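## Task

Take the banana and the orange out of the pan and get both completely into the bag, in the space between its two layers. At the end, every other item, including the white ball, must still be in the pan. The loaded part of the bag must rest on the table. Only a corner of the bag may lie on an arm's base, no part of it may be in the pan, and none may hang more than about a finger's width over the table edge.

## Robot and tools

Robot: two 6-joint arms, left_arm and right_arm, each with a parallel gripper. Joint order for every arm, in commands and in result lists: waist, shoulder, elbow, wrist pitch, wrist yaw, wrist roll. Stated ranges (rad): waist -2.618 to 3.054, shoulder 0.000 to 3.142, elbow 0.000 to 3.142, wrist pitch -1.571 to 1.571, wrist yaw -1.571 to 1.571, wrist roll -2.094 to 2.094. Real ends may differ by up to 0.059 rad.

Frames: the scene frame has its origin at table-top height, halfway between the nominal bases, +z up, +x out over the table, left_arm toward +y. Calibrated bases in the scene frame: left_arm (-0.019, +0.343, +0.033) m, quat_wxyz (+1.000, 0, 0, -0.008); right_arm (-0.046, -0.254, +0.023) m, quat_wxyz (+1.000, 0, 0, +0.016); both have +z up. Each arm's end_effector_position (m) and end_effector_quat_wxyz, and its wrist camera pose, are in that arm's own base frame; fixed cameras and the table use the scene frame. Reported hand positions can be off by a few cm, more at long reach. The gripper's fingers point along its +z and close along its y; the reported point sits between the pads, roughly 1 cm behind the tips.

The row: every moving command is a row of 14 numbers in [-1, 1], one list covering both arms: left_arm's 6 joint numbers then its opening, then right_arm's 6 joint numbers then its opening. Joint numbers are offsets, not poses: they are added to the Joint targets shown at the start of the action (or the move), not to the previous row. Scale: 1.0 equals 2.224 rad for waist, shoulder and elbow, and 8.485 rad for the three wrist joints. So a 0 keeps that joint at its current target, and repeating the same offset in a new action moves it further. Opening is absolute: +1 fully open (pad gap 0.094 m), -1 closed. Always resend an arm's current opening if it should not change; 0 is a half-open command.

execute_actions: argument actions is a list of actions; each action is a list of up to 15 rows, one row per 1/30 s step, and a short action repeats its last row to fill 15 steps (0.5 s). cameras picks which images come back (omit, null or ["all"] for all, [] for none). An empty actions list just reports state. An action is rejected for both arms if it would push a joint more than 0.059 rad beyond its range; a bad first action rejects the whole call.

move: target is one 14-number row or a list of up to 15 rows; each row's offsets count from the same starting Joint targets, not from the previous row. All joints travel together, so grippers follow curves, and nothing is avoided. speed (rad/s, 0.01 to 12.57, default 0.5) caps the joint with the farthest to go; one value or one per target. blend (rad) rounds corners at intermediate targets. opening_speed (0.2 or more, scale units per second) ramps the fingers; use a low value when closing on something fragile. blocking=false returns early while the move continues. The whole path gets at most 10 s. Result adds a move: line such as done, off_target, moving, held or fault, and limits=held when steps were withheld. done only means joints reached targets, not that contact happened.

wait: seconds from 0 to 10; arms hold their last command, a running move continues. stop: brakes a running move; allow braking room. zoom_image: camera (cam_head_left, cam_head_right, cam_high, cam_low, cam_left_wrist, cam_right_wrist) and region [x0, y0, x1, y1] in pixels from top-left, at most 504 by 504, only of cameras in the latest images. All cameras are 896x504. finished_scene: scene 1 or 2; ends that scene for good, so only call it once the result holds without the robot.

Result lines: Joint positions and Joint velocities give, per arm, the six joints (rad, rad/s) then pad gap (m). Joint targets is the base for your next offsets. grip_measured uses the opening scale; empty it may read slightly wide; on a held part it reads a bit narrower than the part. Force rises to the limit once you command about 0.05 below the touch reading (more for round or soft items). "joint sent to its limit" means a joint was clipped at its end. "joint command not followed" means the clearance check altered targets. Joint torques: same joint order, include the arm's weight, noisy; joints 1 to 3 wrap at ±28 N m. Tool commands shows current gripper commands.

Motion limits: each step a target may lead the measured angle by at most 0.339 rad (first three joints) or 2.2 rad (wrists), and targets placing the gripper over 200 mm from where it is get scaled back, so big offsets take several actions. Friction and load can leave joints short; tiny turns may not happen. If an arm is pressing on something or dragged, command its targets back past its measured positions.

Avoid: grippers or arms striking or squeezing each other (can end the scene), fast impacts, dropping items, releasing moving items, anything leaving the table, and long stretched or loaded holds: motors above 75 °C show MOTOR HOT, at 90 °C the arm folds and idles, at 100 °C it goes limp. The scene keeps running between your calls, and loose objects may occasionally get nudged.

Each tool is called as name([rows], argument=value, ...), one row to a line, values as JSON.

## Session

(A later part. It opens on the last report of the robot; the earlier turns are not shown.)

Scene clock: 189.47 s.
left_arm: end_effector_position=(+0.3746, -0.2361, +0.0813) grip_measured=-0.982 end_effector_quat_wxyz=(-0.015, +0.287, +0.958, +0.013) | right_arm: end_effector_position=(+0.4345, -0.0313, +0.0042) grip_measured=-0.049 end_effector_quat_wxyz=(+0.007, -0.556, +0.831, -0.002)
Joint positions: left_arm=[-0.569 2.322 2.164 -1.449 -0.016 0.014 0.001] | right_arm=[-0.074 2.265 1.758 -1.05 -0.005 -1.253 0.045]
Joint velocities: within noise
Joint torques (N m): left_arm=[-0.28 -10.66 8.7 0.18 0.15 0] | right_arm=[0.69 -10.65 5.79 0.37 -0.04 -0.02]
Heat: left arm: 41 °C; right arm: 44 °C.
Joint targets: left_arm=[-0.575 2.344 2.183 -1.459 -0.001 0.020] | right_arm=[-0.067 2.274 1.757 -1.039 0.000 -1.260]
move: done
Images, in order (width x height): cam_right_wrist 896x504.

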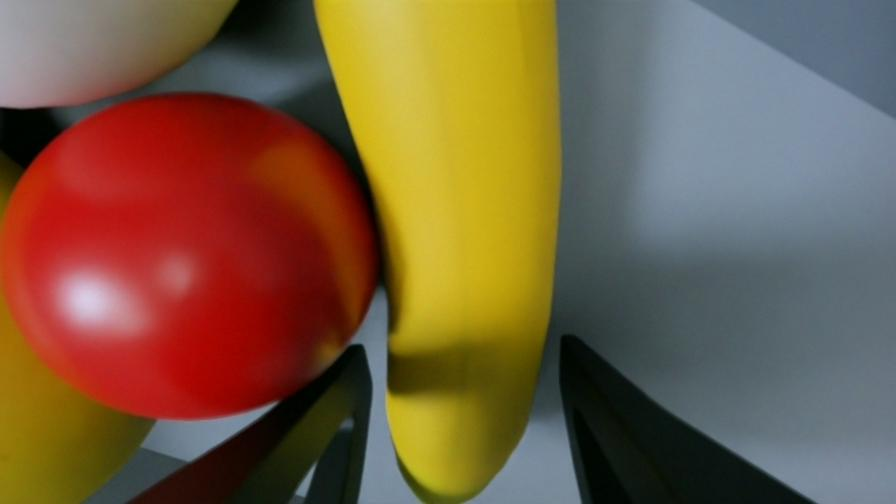

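move(target=[0,0,0,0,0,0,-1,0,0,0,0,0,0,-0.55], opening_speed=0.4, cameras=["cam_right_wrist"])

move(target=[0,0,0,0,0,0,-1,0,-0.018,0.07,-0.0184,0,0,-0.55], speed=0.25, cameras=["cam_right_wrist","cam_head_left"])

Scene clock: 191.23 s.
left_arm: end_effector_position=(+0.3746, -0.2361, +0.0813) grip_measured=-0.982 end_effector_quat_wxyz=(-0.015, +0.287, +0.958, +0.013) | right_arm: end_effector_position=(+0.4349, -0.0314, +0.0042) grip_measured=-0.459 end_effector_quat_wxyz=(+0.008, -0.556, +0.831, -0.003)
Joint positions: left_arm=[-0.569 2.322 2.164 -1.449 -0.016 0.014 0.001] | right_arm=[-0.074 2.265 1.758 -1.048 -0.005 -1.253 0.025]
Joint velocities: within noise
Joint torques (N m): left_arm=[-0.31 -10.66 8.72 0.21 0.15 0.01] | right_arm=[0.68 -10.67 5.82 0.37 -0.05 -0.02]
Heat: left arm: 41 °C; right arm: 45 °C.
Joint targets: left_arm=[-0.575 2.344 2.183 -1.459 -0.001 0.020] | right_arm=[-0.067 2.274 1.757 -1.039 0.000 -1.260]
move: done
Images, in order (width x height): cam_right_wrist 896x504.

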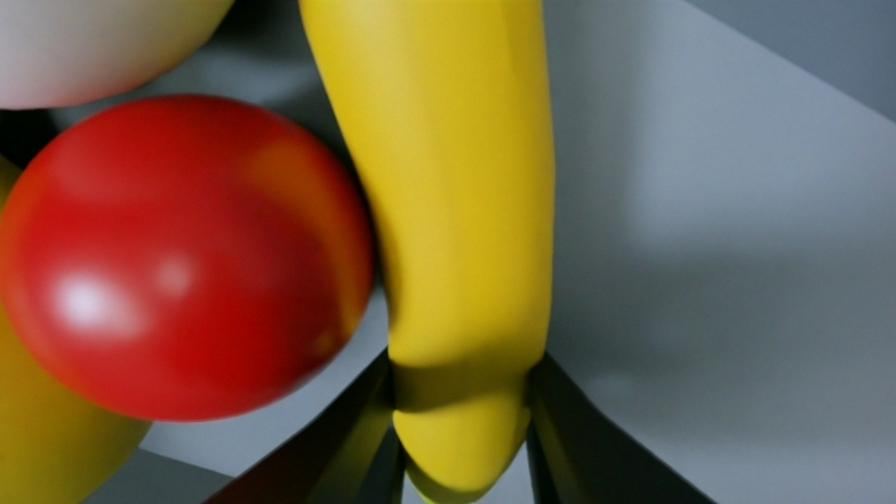

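Scene clock: 192.53 s.
left_arm: end_effector_position=(+0.3746, -0.2361, +0.0813) grip_measured=-0.982 end_effector_quat_wxyz=(-0.015, +0.287, +0.958, +0.013) | right_arm: end_effector_position=(+0.4391, -0.0317, +0.0364) grip_measured=-0.466 end_effector_quat_wxyz=(+0.004, -0.556, +0.831, +0.000)
Joint positions: left_arm=[-0.569 2.322 2.164 -1.449 -0.016 0.014 0.001] | right_arm=[-0.074 2.265 1.889 -1.189 -0.005 -1.253 0.025]
Joint velocities: within noise
Joint torques (N m): left_arm=[-0.28 -10.63 8.73 0.2 0.13 0.01] | right_arm=[0.68 -14.27 8.34 0.13 -0.04 -0.02]
Heat: left arm: 41 °C; right arm: 46 °C.
Joint targets: left_arm=[-0.575 2.344 2.183 -1.459 -0.001 0.020] | right_arm=[-0.067 2.234 1.913 -1.196 0.000 -1.260]
move: done
Images, in order (width x height): cam_head_left 896x504, cam_right_wrist 896x504.

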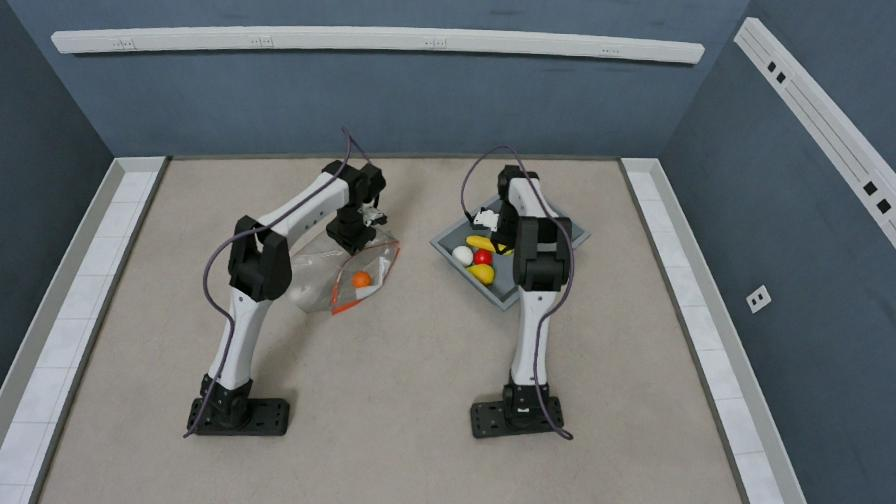

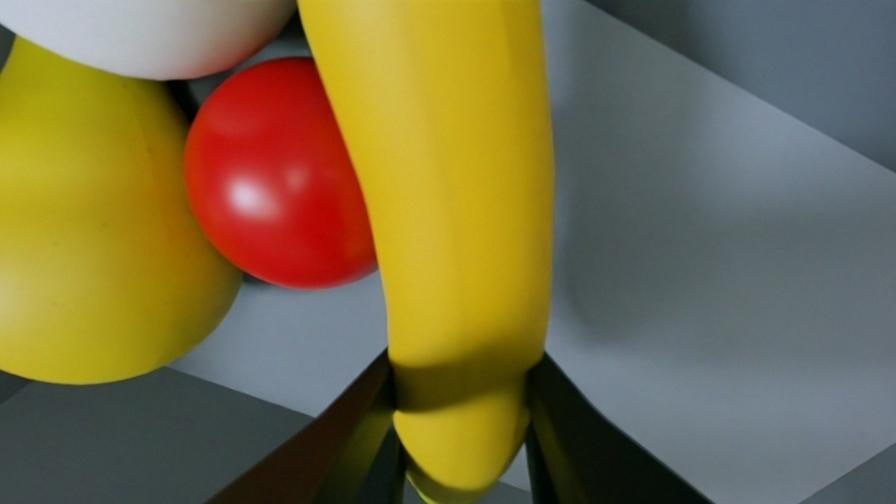

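move([
  [0,0,0,0,0,0,-1,0,-0.0773,0.0317,-0.0231,0,0,-0.55],
  [0,0,0,0,0,0,-1,0.2891,-0.2635,-0.2666,0.0005,0,0.1179,-0.55],
], speed=[0.3,0.5], blend=0.03)

Scene clock: 197.60 s.
left_arm: end_effector_position=(+0.3746, -0.2361, +0.0813) grip_measured=-0.982 end_effector_quat_wxyz=(-0.015, +0.287, +0.958, +0.013) | right_arm: end_effector_position=(+0.2535, +0.1637, +0.0994) grip_measured=-0.466 end_effector_quat_wxyz=(+0.003, -0.407, +0.913, +0.002)
Joint positions: left_arm=[-0.569 2.322 2.164 -1.449 -0.016 0.014 0.001] | right_arm=[0.572 1.684 1.323 -1.203 -0.003 -0.268 0.025]
Joint velocities: within noise
Joint torques (N m): left_arm=[-0.32 -10.65 8.76 0.2 0.15 0] | right_arm=[0.46 -10.18 5.79 0.42 -0.01 0.14]
Heat: left arm: 41 °C; right arm: 47 °C.
Joint targets: left_arm=[-0.575 2.344 2.183 -1.459 -0.001 0.020] | right_arm=[0.576 1.648 1.320 -1.191 0.000 -0.259]
move: off_target (right_arm); right_arm: the shoulder is farthest, 0.036 rad from its target

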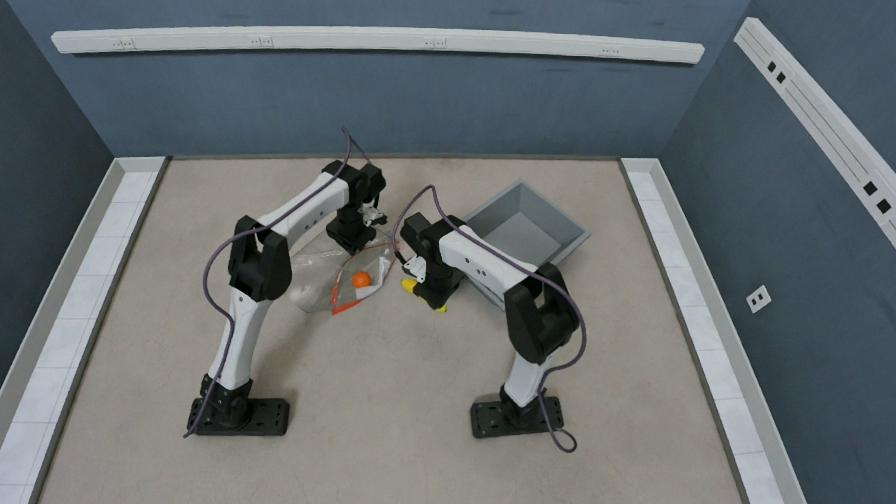

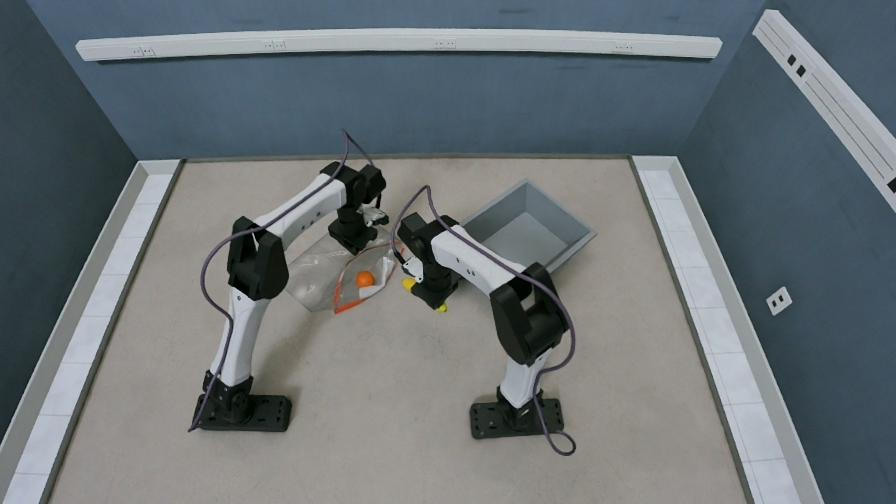

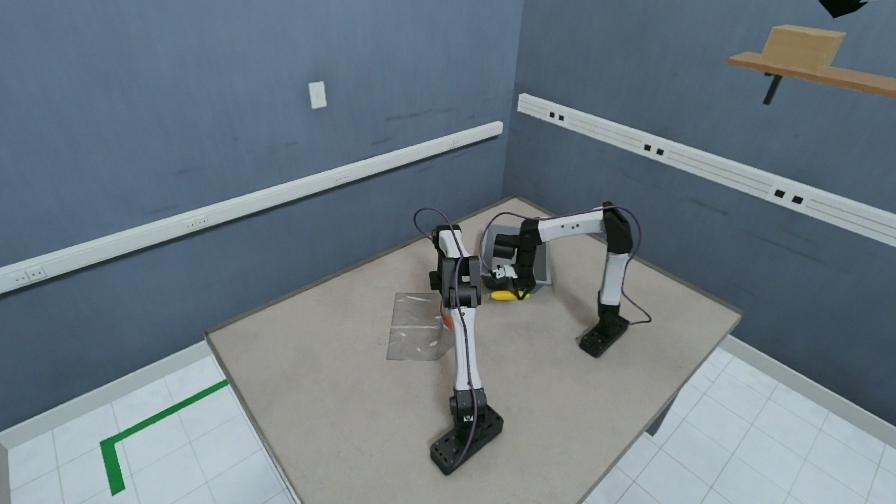

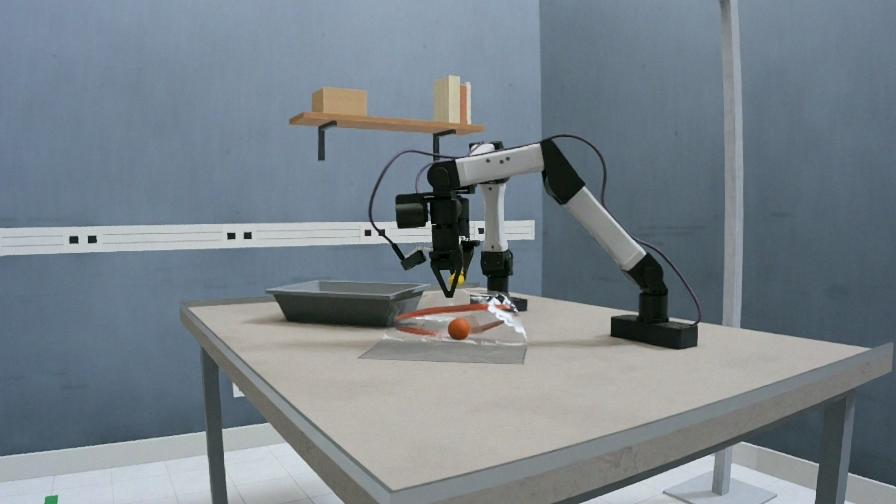

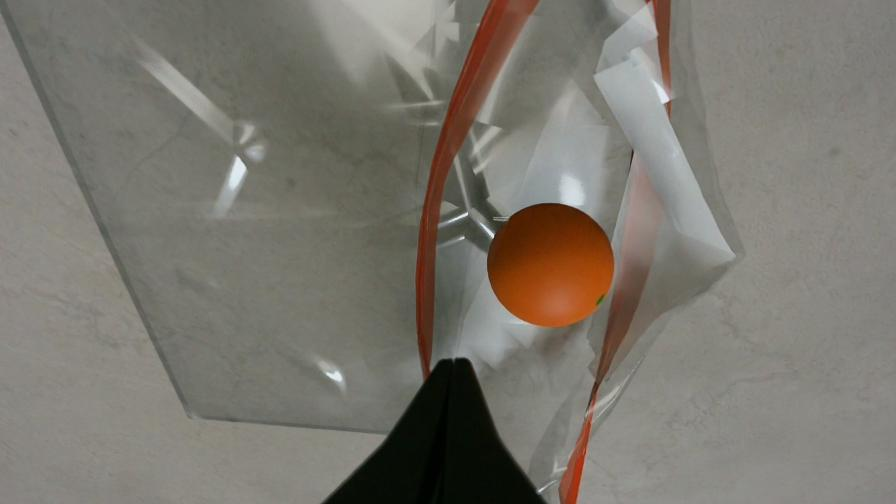

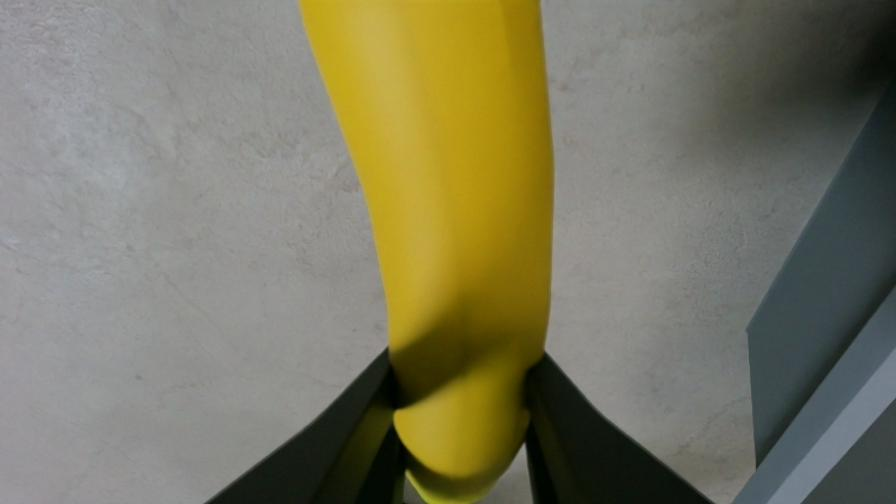

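move(target=[0,0,0,0,0,0,-1,0,0.030,-0.1317,0.0363,0,0,-0.55], speed=0.3, cameras=["cam_right_wrist","cam_head_left","cam_low"])

zoom_image(camera="cam_head_left", region=[300, 200, 480, 340])

zoom_image(camera="cam_low", region=[340, 240, 560, 380])

Scene clock: 199.80 s.
left_arm: end_effector_position=(+0.3746, -0.2361, +0.0813) grip_measured=-0.982 end_effector_quat_wxyz=(-0.015, +0.287, +0.958, +0.013) | right_arm: end_effector_position=(+0.2378, +0.1536, +0.0218) grip_measured=-0.466 end_effector_quat_wxyz=(-0.002, -0.407, +0.913, +0.001)
Joint positions: left_arm=[-0.569 2.322 2.164 -1.449 -0.016 0.014 0.001] | right_arm=[0.572 1.707 1.028 -0.895 -0.003 -0.267 0.025]
Joint velocities: within noise
Joint torques (N m): left_arm=[-0.28 -10.59 8.73 0.19 0.14 0.01] | right_arm=[0.46 -6.05 5.5 0.4 -0.01 0.13]
Heat: left arm: 41 °C; right arm: 47 °C.
Joint targets: left_arm=[-0.575 2.344 2.183 -1.459 -0.001 0.020] | right_arm=[0.576 1.715 1.027 -0.883 0.000 -0.259]
move: done
Images, in order (width x height): cam_head_left 896x504, cam_low 896x504, cam_right_wrist 896x504.

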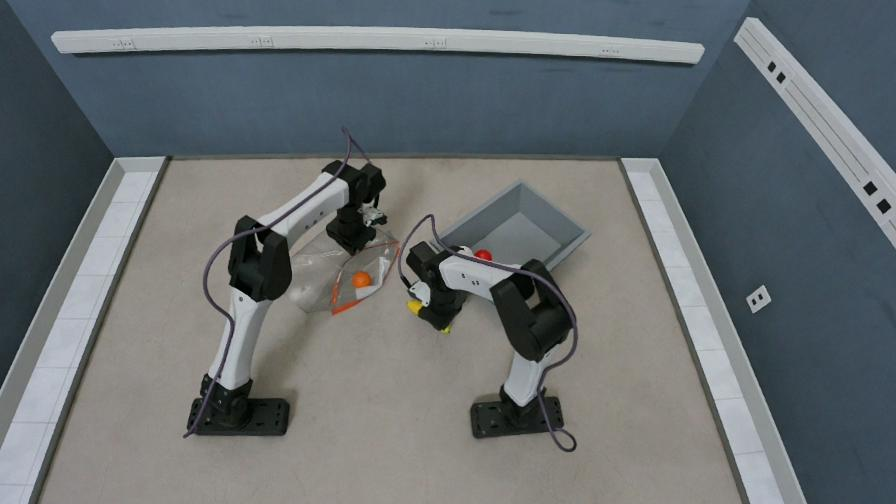

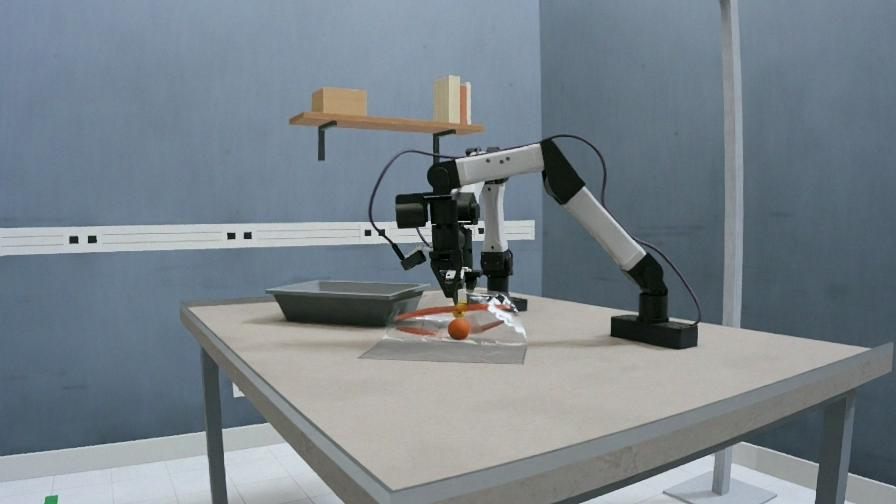

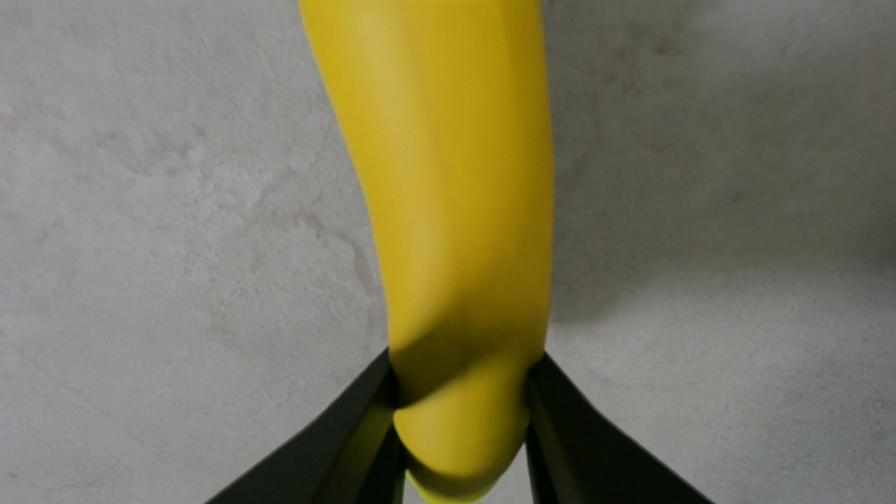

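Scaled by 2.800 from the camera's 896x504 image, which has a finer 1280x720 frame.

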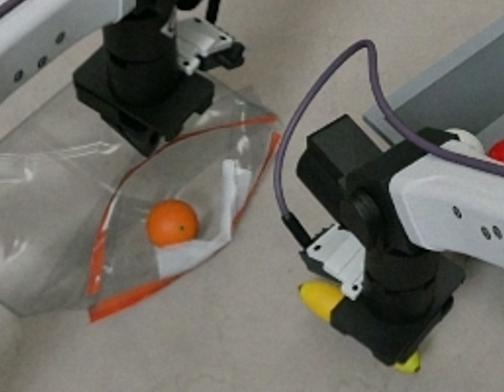

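Scaled by 2.291 from the camera's 896x504 image, which has a finer 1280x720 frame.

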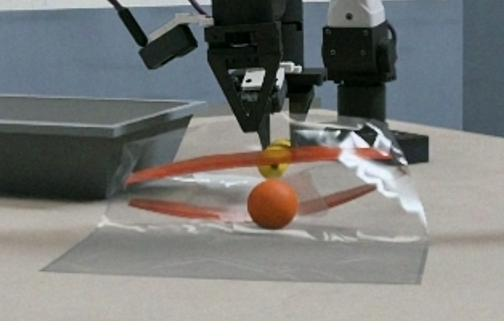

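move(target=[0,0,0,0,0,0,-1,-0.0396,0.0836,0.1385,-0.0125,0,-0.0176,-0.55], speed=0.3, cameras=["cam_right_wrist","cam_head_left","cam_low","cam_left_wrist"])

zoom_image(camera="cam_head_left", region=[300, 200, 480, 340])

zoom_image(camera="cam_low", region=[340, 240, 560, 380])

Scene clock: 204.50 s.
left_arm: end_effector_position=(+0.3745, -0.2362, +0.0813) grip_measured=-0.982 end_effector_quat_wxyz=(-0.015, +0.287, +0.958, +0.012) | right_arm: end_effector_position=(+0.3015, +0.1628, +0.0348) grip_measured=-0.466 end_effector_quat_wxyz=(+0.004, -0.432, +0.902, +0.002)
Joint positions: left_arm=[-0.569 2.322 2.164 -1.449 -0.015 0.014 0.001] | right_arm=[0.493 1.888 1.31 -0.984 -0.003 -0.401 0.025]
Joint velocities: within noise
Joint torques (N m): left_arm=[-0.29 -10.62 8.75 0.2 0.14 0.01] | right_arm=[-0.51 -7.43 8.17 0.25 -0.02 -0.08]
Heat: left arm: 41 °C; right arm: 45 °C.
Joint targets: left_arm=[-0.575 2.344 2.183 -1.459 0.000 0.020] | right_arm=[0.488 1.901 1.335 -0.989 0.000 -0.409]
move: done
Images, in order (width x height): cam_head_left 896x504, cam_low 896x504, cam_left_wrist 896x504, cam_right_wrist 896x504.

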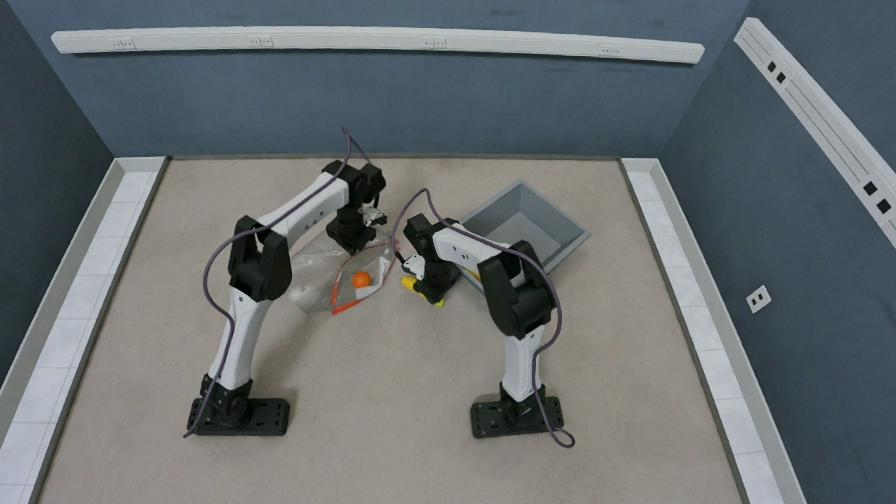

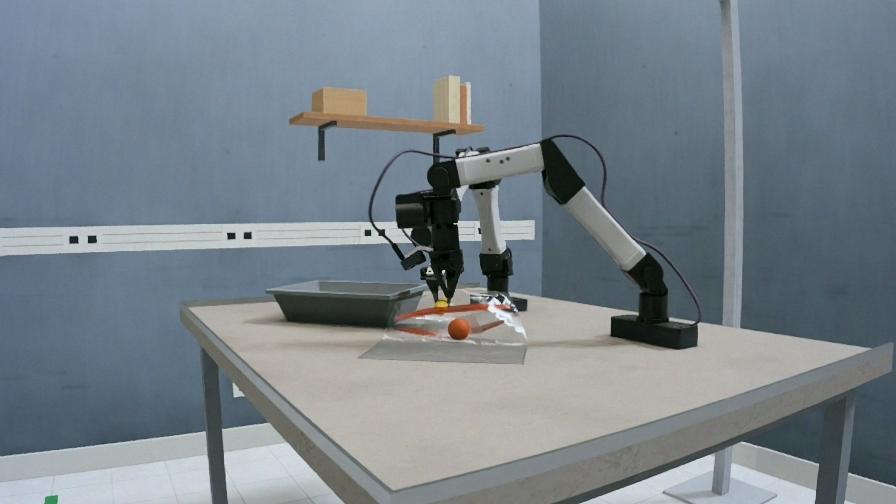

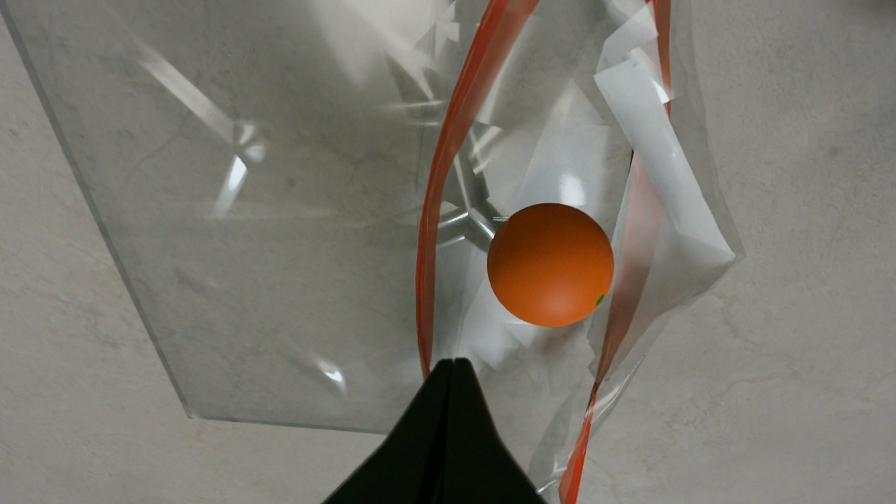

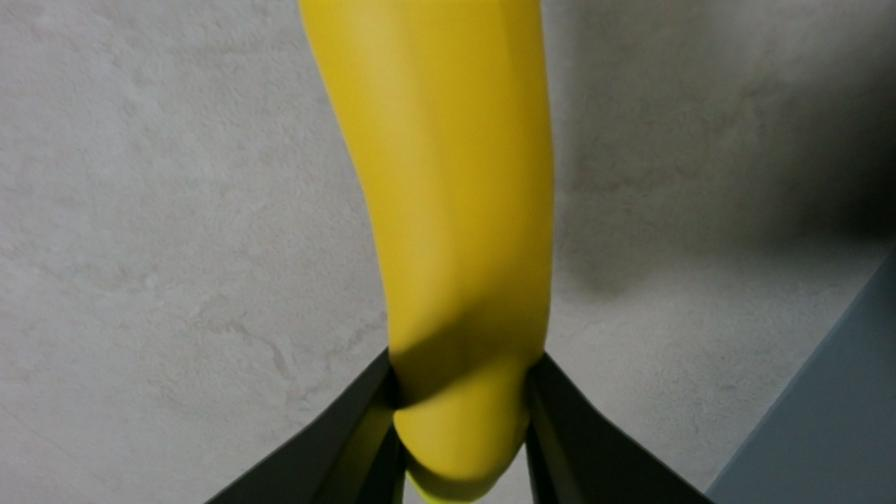

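Scaled by 2.800 from the camera's 896x504 image, which has a finer 1280x720 frame.

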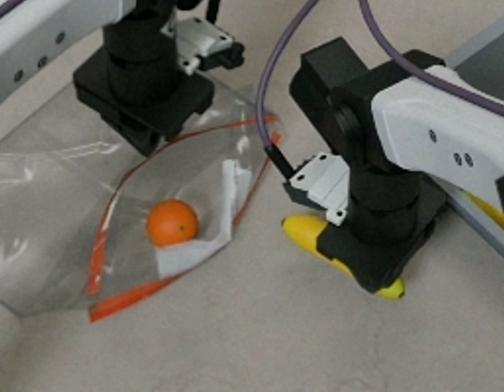

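Scaled by 2.291 from the camera's 896x504 image, which has a finer 1280x720 frame.

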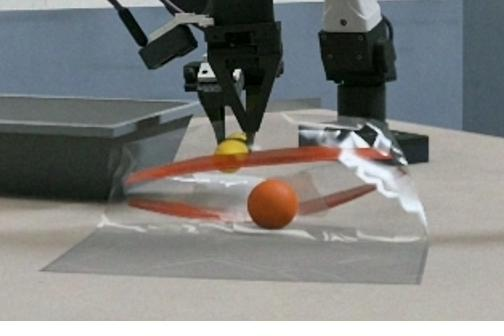

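move(target=[0,0,0,0,0,0,-1,0.0288,0.0704,0.0976,-0.0067,0,0.0070,-0.55], speed=0.2, cameras=["cam_head_left","cam_low","cam_left_wrist"])

zoom_image(camera="cam_head_left", region=[300, 200, 480, 340])

zoom_image(camera="cam_low", region=[340, 240, 560, 380])

Scene clock: 206.80 s.
left_arm: end_effector_position=(+0.3745, -0.2362, +0.0813) grip_measured=-0.982 end_effector_quat_wxyz=(-0.015, +0.287, +0.958, +0.012) | right_arm: end_effector_position=(+0.3294, +0.2006, +0.0332) grip_measured=-0.466 end_effector_quat_wxyz=(+0.005, -0.436, +0.900, +0.002)
Joint positions: left_arm=[-0.569 2.322 2.164 -1.449 -0.015 0.014 0.001] | right_arm=[0.546 2.044 1.526 -1.041 -0.003 -0.357 0.025]
Joint velocities: within noise
Joint torques (N m): left_arm=[-0.31 -10.63 8.73 0.2 0.14 0.01] | right_arm=[0.62 -8.77 8.42 0.27 -0.02 0.11]
Heat: left arm: 41 °C; right arm: 45 °C.
Joint targets: left_arm=[-0.575 2.344 2.183 -1.459 0.000 0.020] | right_arm=[0.552 2.057 1.552 -1.046 0.000 -0.349]
move: done
Images, in order (width x height): cam_head_left 896x504, cam_low 896x504, cam_left_wrist 896x504.

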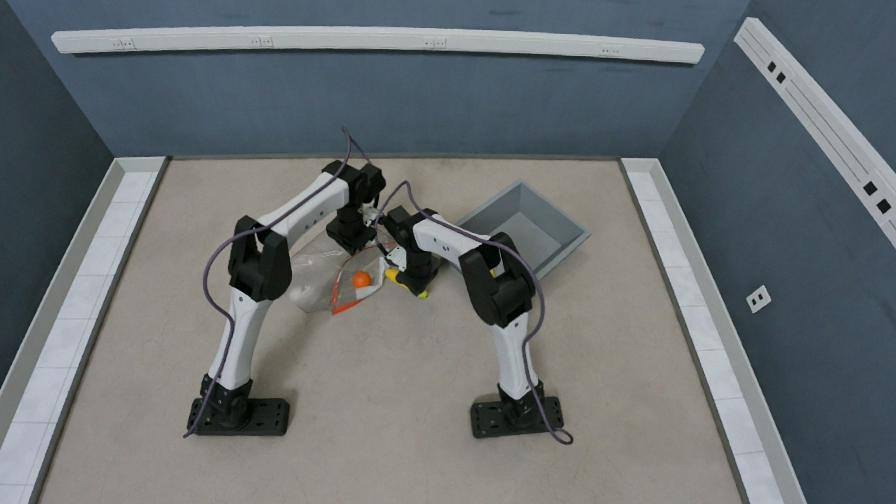

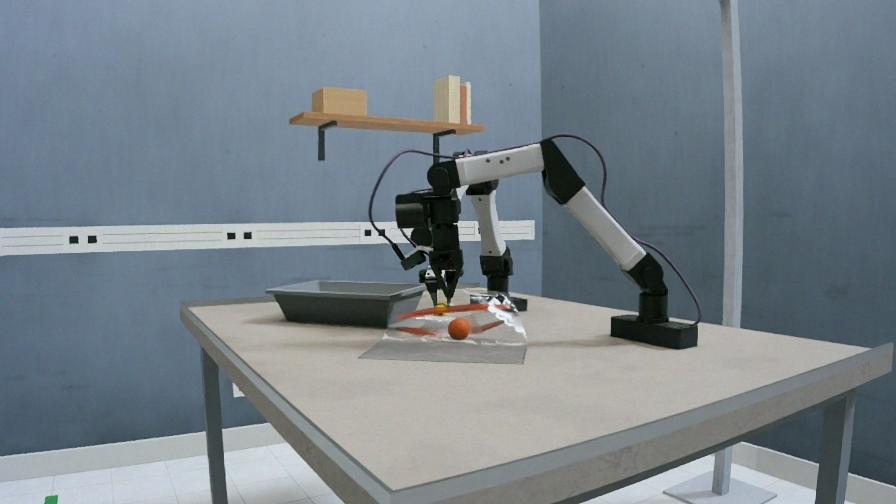

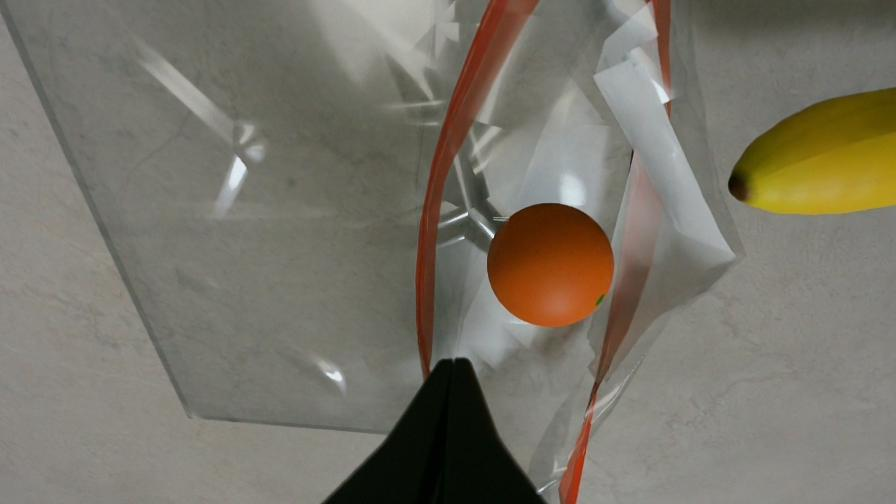

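Scaled by 2.800 from the camera's 896x504 image, which has a finer 1280x720 frame.

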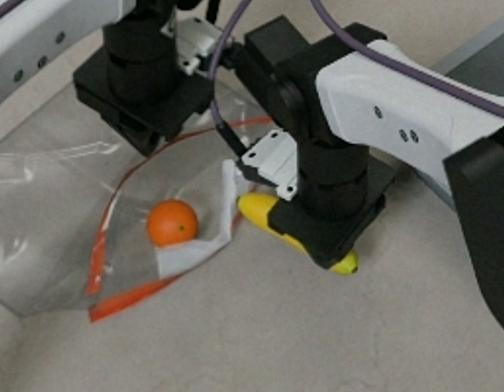

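Scaled by 2.291 from the camera's 896x504 image, which has a finer 1280x720 frame.

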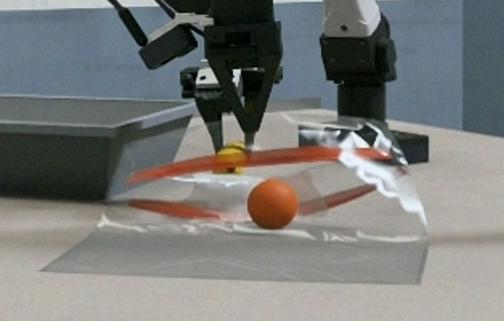

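move(target=[0,0,0,0,0,0,-1,0,0.0128,-0.0486,0.0130,0,0,-0.55], speed=0.15, cameras=["cam_left_wrist","cam_right_wrist"])

Scene clock: 208.73 s.
left_arm: end_effector_position=(+0.3745, -0.2362, +0.0813) grip_measured=-0.982 end_effector_quat_wxyz=(-0.015, +0.287, +0.958, +0.012) | right_arm: end_effector_position=(+0.3240, +0.1974, +0.0031) grip_measured=-0.466 end_effector_quat_wxyz=(-0.003, -0.436, +0.900, +0.001)
Joint positions: left_arm=[-0.569 2.322 2.164 -1.449 -0.015 0.014 0.001] | right_arm=[0.546 2.075 1.446 -0.948 -0.003 -0.357 0.025]
Joint velocities: within noise
Joint torques (N m): left_arm=[-0.32 -10.62 8.7 0.19 0.14 0.01] | right_arm=[0.61 -8.91 5.52 0.39 -0.02 0.12]
Heat: left arm: 41 °C; right arm: 45 °C.
Joint targets: left_arm=[-0.575 2.344 2.183 -1.459 0.000 0.020] | right_arm=[0.552 2.086 1.444 -0.936 0.000 -0.349]
move: done
Images, in order (width x height): cam_left_wrist 896x504, cam_right_wrist 896x504.

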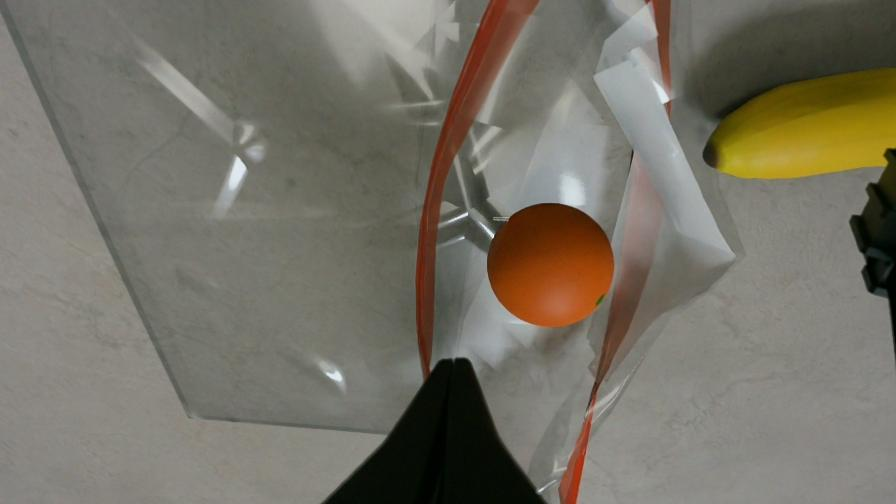

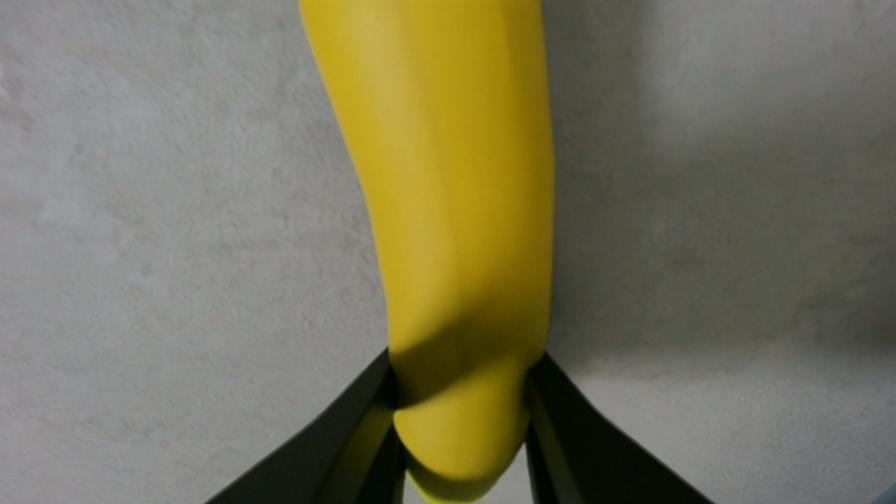

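move(target=[0,0,0,0,0,0,-1,0,0.002,-0.0067,0.0018,0,0,-0.55], speed=0.1, cameras=[])

move(target=[0,0,0,0,0,0,-1,0,0,0,0,0,0,-0.1], opening_speed=0.3, cameras=["cam_left_wrist","cam_right_wrist"])

Scene clock: 209.77 s.
left_arm: end_effector_position=(+0.3745, -0.2362, +0.0813) grip_measured=-0.982 end_effector_quat_wxyz=(-0.015, +0.287, +0.958, +0.012) | right_arm: end_effector_position=(+0.3237, +0.1971, +0.0007) grip_measured=-0.466 end_effector_quat_wxyz=(-0.002, -0.436, +0.900, +0.001)
Joint positions: left_arm=[-0.569 2.322 2.164 -1.449 -0.015 0.014 0.001] | right_arm=[0.546 2.075 1.436 -0.936 -0.003 -0.357 0.025]
Joint velocities: within noise
Joint torques (N m): left_arm=[-0.28 -10.63 8.75 0.19 0.14 0.01] | right_arm=[0.64 -8.53 5.05 0.44 -0.02 0.13]
Heat: left arm: 41 °C; right arm: 45 °C.
Joint targets: left_arm=[-0.575 2.344 2.183 -1.459 0.000 0.020] | right_arm=[0.552 2.090 1.429 -0.921 0.000 -0.349]
move: done
No camera images: "cameras" was empty.

Scene clock: 211.47 s.
left_arm: end_effector_position=(+0.3745, -0.2362, +0.0813) grip_measured=-0.982 end_effector_quat_wxyz=(-0.015, +0.287, +0.958, +0.012) | right_arm: end_effector_position=(+0.3245, +0.1976, +0.0007) grip_measured=-0.101 end_effector_quat_wxyz=(+0.000, -0.436, +0.900, +0.002)
Joint positions: left_arm=[-0.569 2.322 2.164 -1.449 -0.015 0.014 0.001] | right_arm=[0.546 2.075 1.436 -0.932 -0.003 -0.356 0.042]
Joint velocities: within noise
Joint torques (N m): left_arm=[-0.28 -10.63 8.7 0.2 0.15 0] | right_arm=[0.58 -8.54 5.03 0.4 -0.02 0.13]
Heat: left arm: 41 °C; right arm: 45 °C.
Joint targets: left_arm=[-0.575 2.344 2.183 -1.459 0.000 0.020] | right_arm=[0.552 2.090 1.429 -0.921 0.000 -0.349]
move: done
Images, in order (width x height): cam_left_wrist 896x504, cam_right_wrist 896x504.

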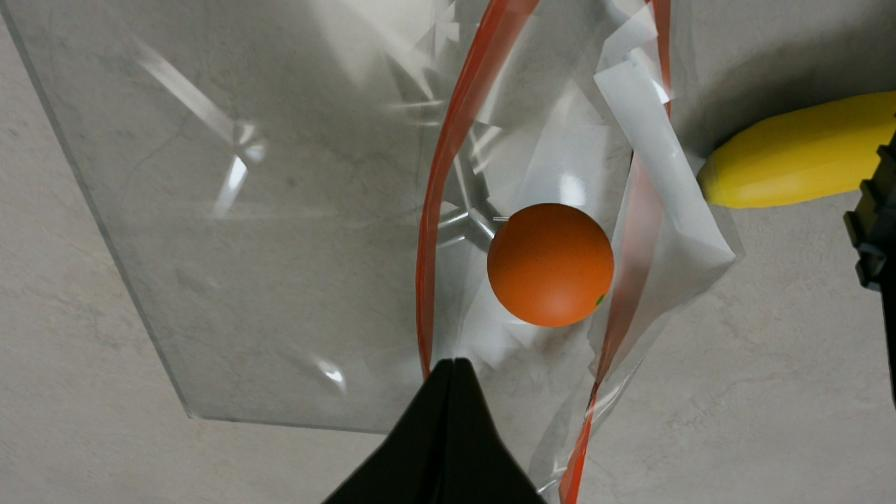

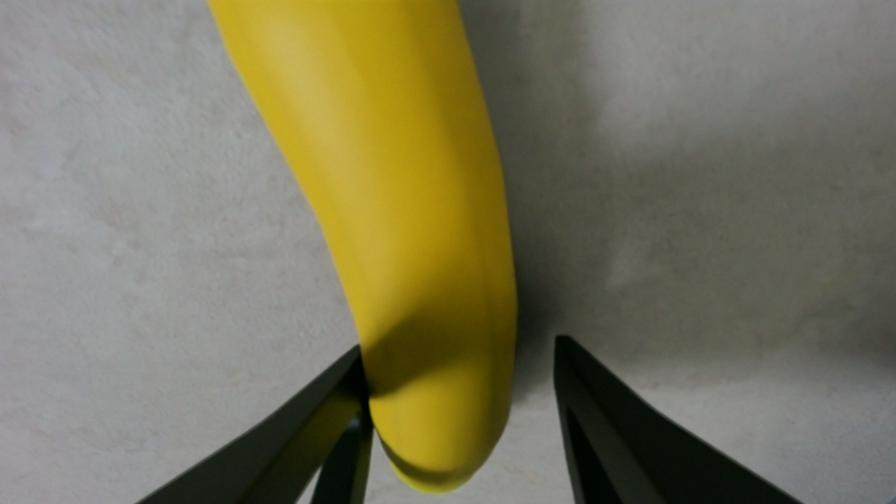

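move([
  [0,0,0,0,0,0,-1,0,-0.0607,0.0638,-0.0242,0,0,0.1],
  [0,0,0,0,0,0,-1,0,-0.2005,0.039,-0.0425,0,0,0.1],
], speed=[0.2,0.4], blend=0.02, cameras=["cam_head_left","cam_right_wrist","cam_left_wrist"])

zoom_image(camera="cam_head_left", region=[300, 200, 480, 340])

Scene clock: 214.30 s.
left_arm: end_effector_position=(+0.3745, -0.2362, +0.0813) grip_measured=-0.982 end_effector_quat_wxyz=(-0.015, +0.287, +0.958, +0.012) | right_arm: end_effector_position=(+0.2838, +0.1729, +0.1555) grip_measured=+0.099 end_effector_quat_wxyz=(+0.071, -0.435, +0.898, +0.008)
Joint positions: left_arm=[-0.569 2.322 2.164 -1.449 -0.015 0.014 0.001] | right_arm=[0.546 1.669 1.519 -1.277 -0.003 -0.356 0.052]
Joint velocities: within noise
Joint torques (N m): left_arm=[-0.28 -10.61 8.7 0.2 0.14 0] | right_arm=[0.64 -9.32 6.01 0.52 -0.02 0.12]
Heat: left arm: 41 °C; right arm: 45 °C.
Joint targets: left_arm=[-0.575 2.344 2.183 -1.459 0.000 0.020] | right_arm=[0.552 1.644 1.516 -1.281 0.000 -0.349]
move: done
Images, in order (width x height): cam_head_left 896x504, cam_left_wrist 896x504, cam_right_wrist 896x504.

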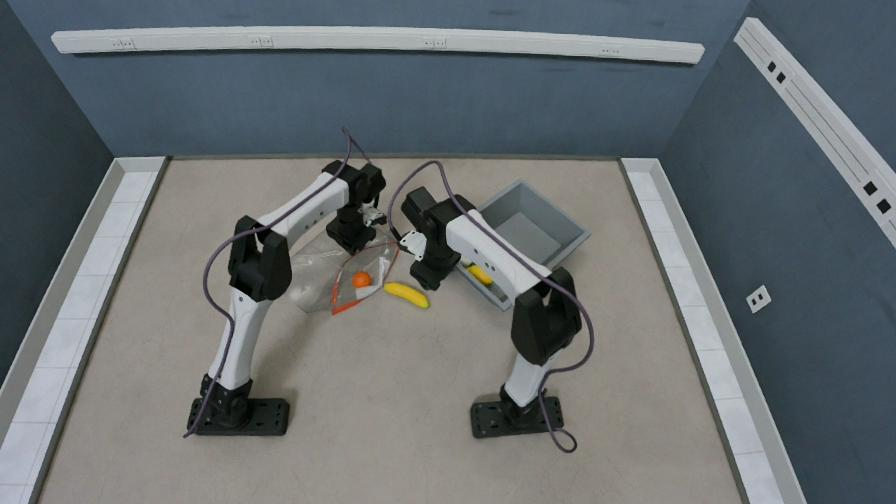

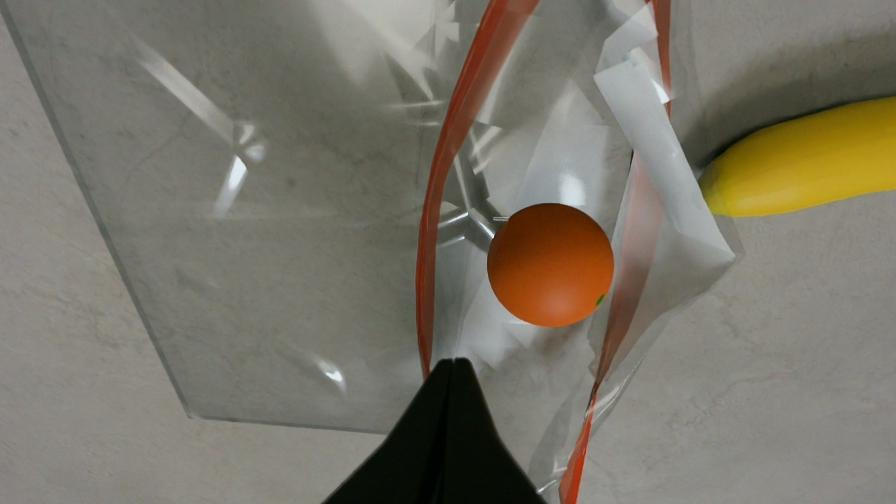

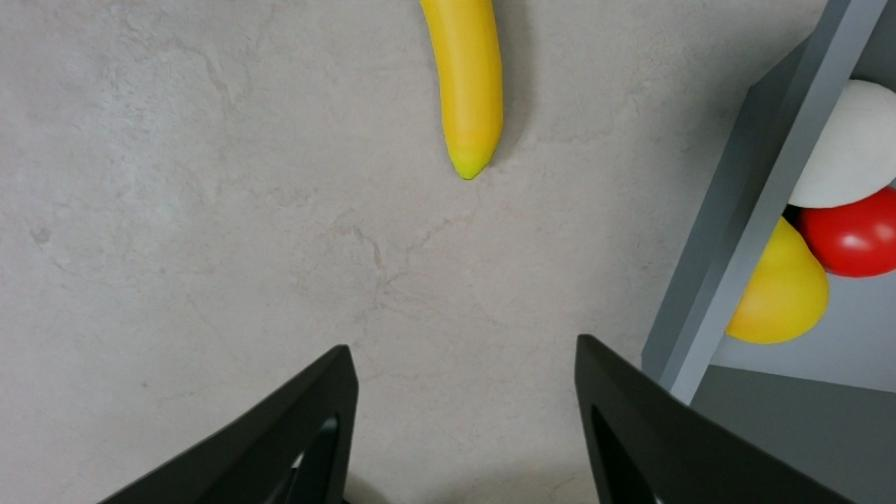

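Scaled by 2.800 from the camera's 896x504 image, which has a finer 1280x720 frame.

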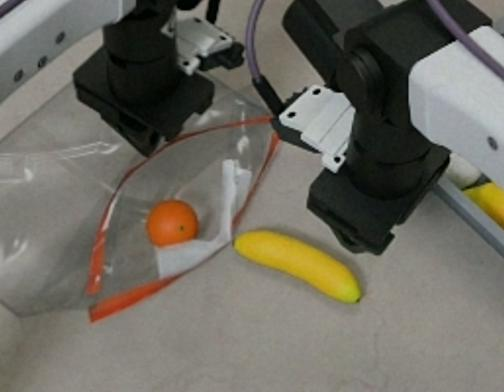

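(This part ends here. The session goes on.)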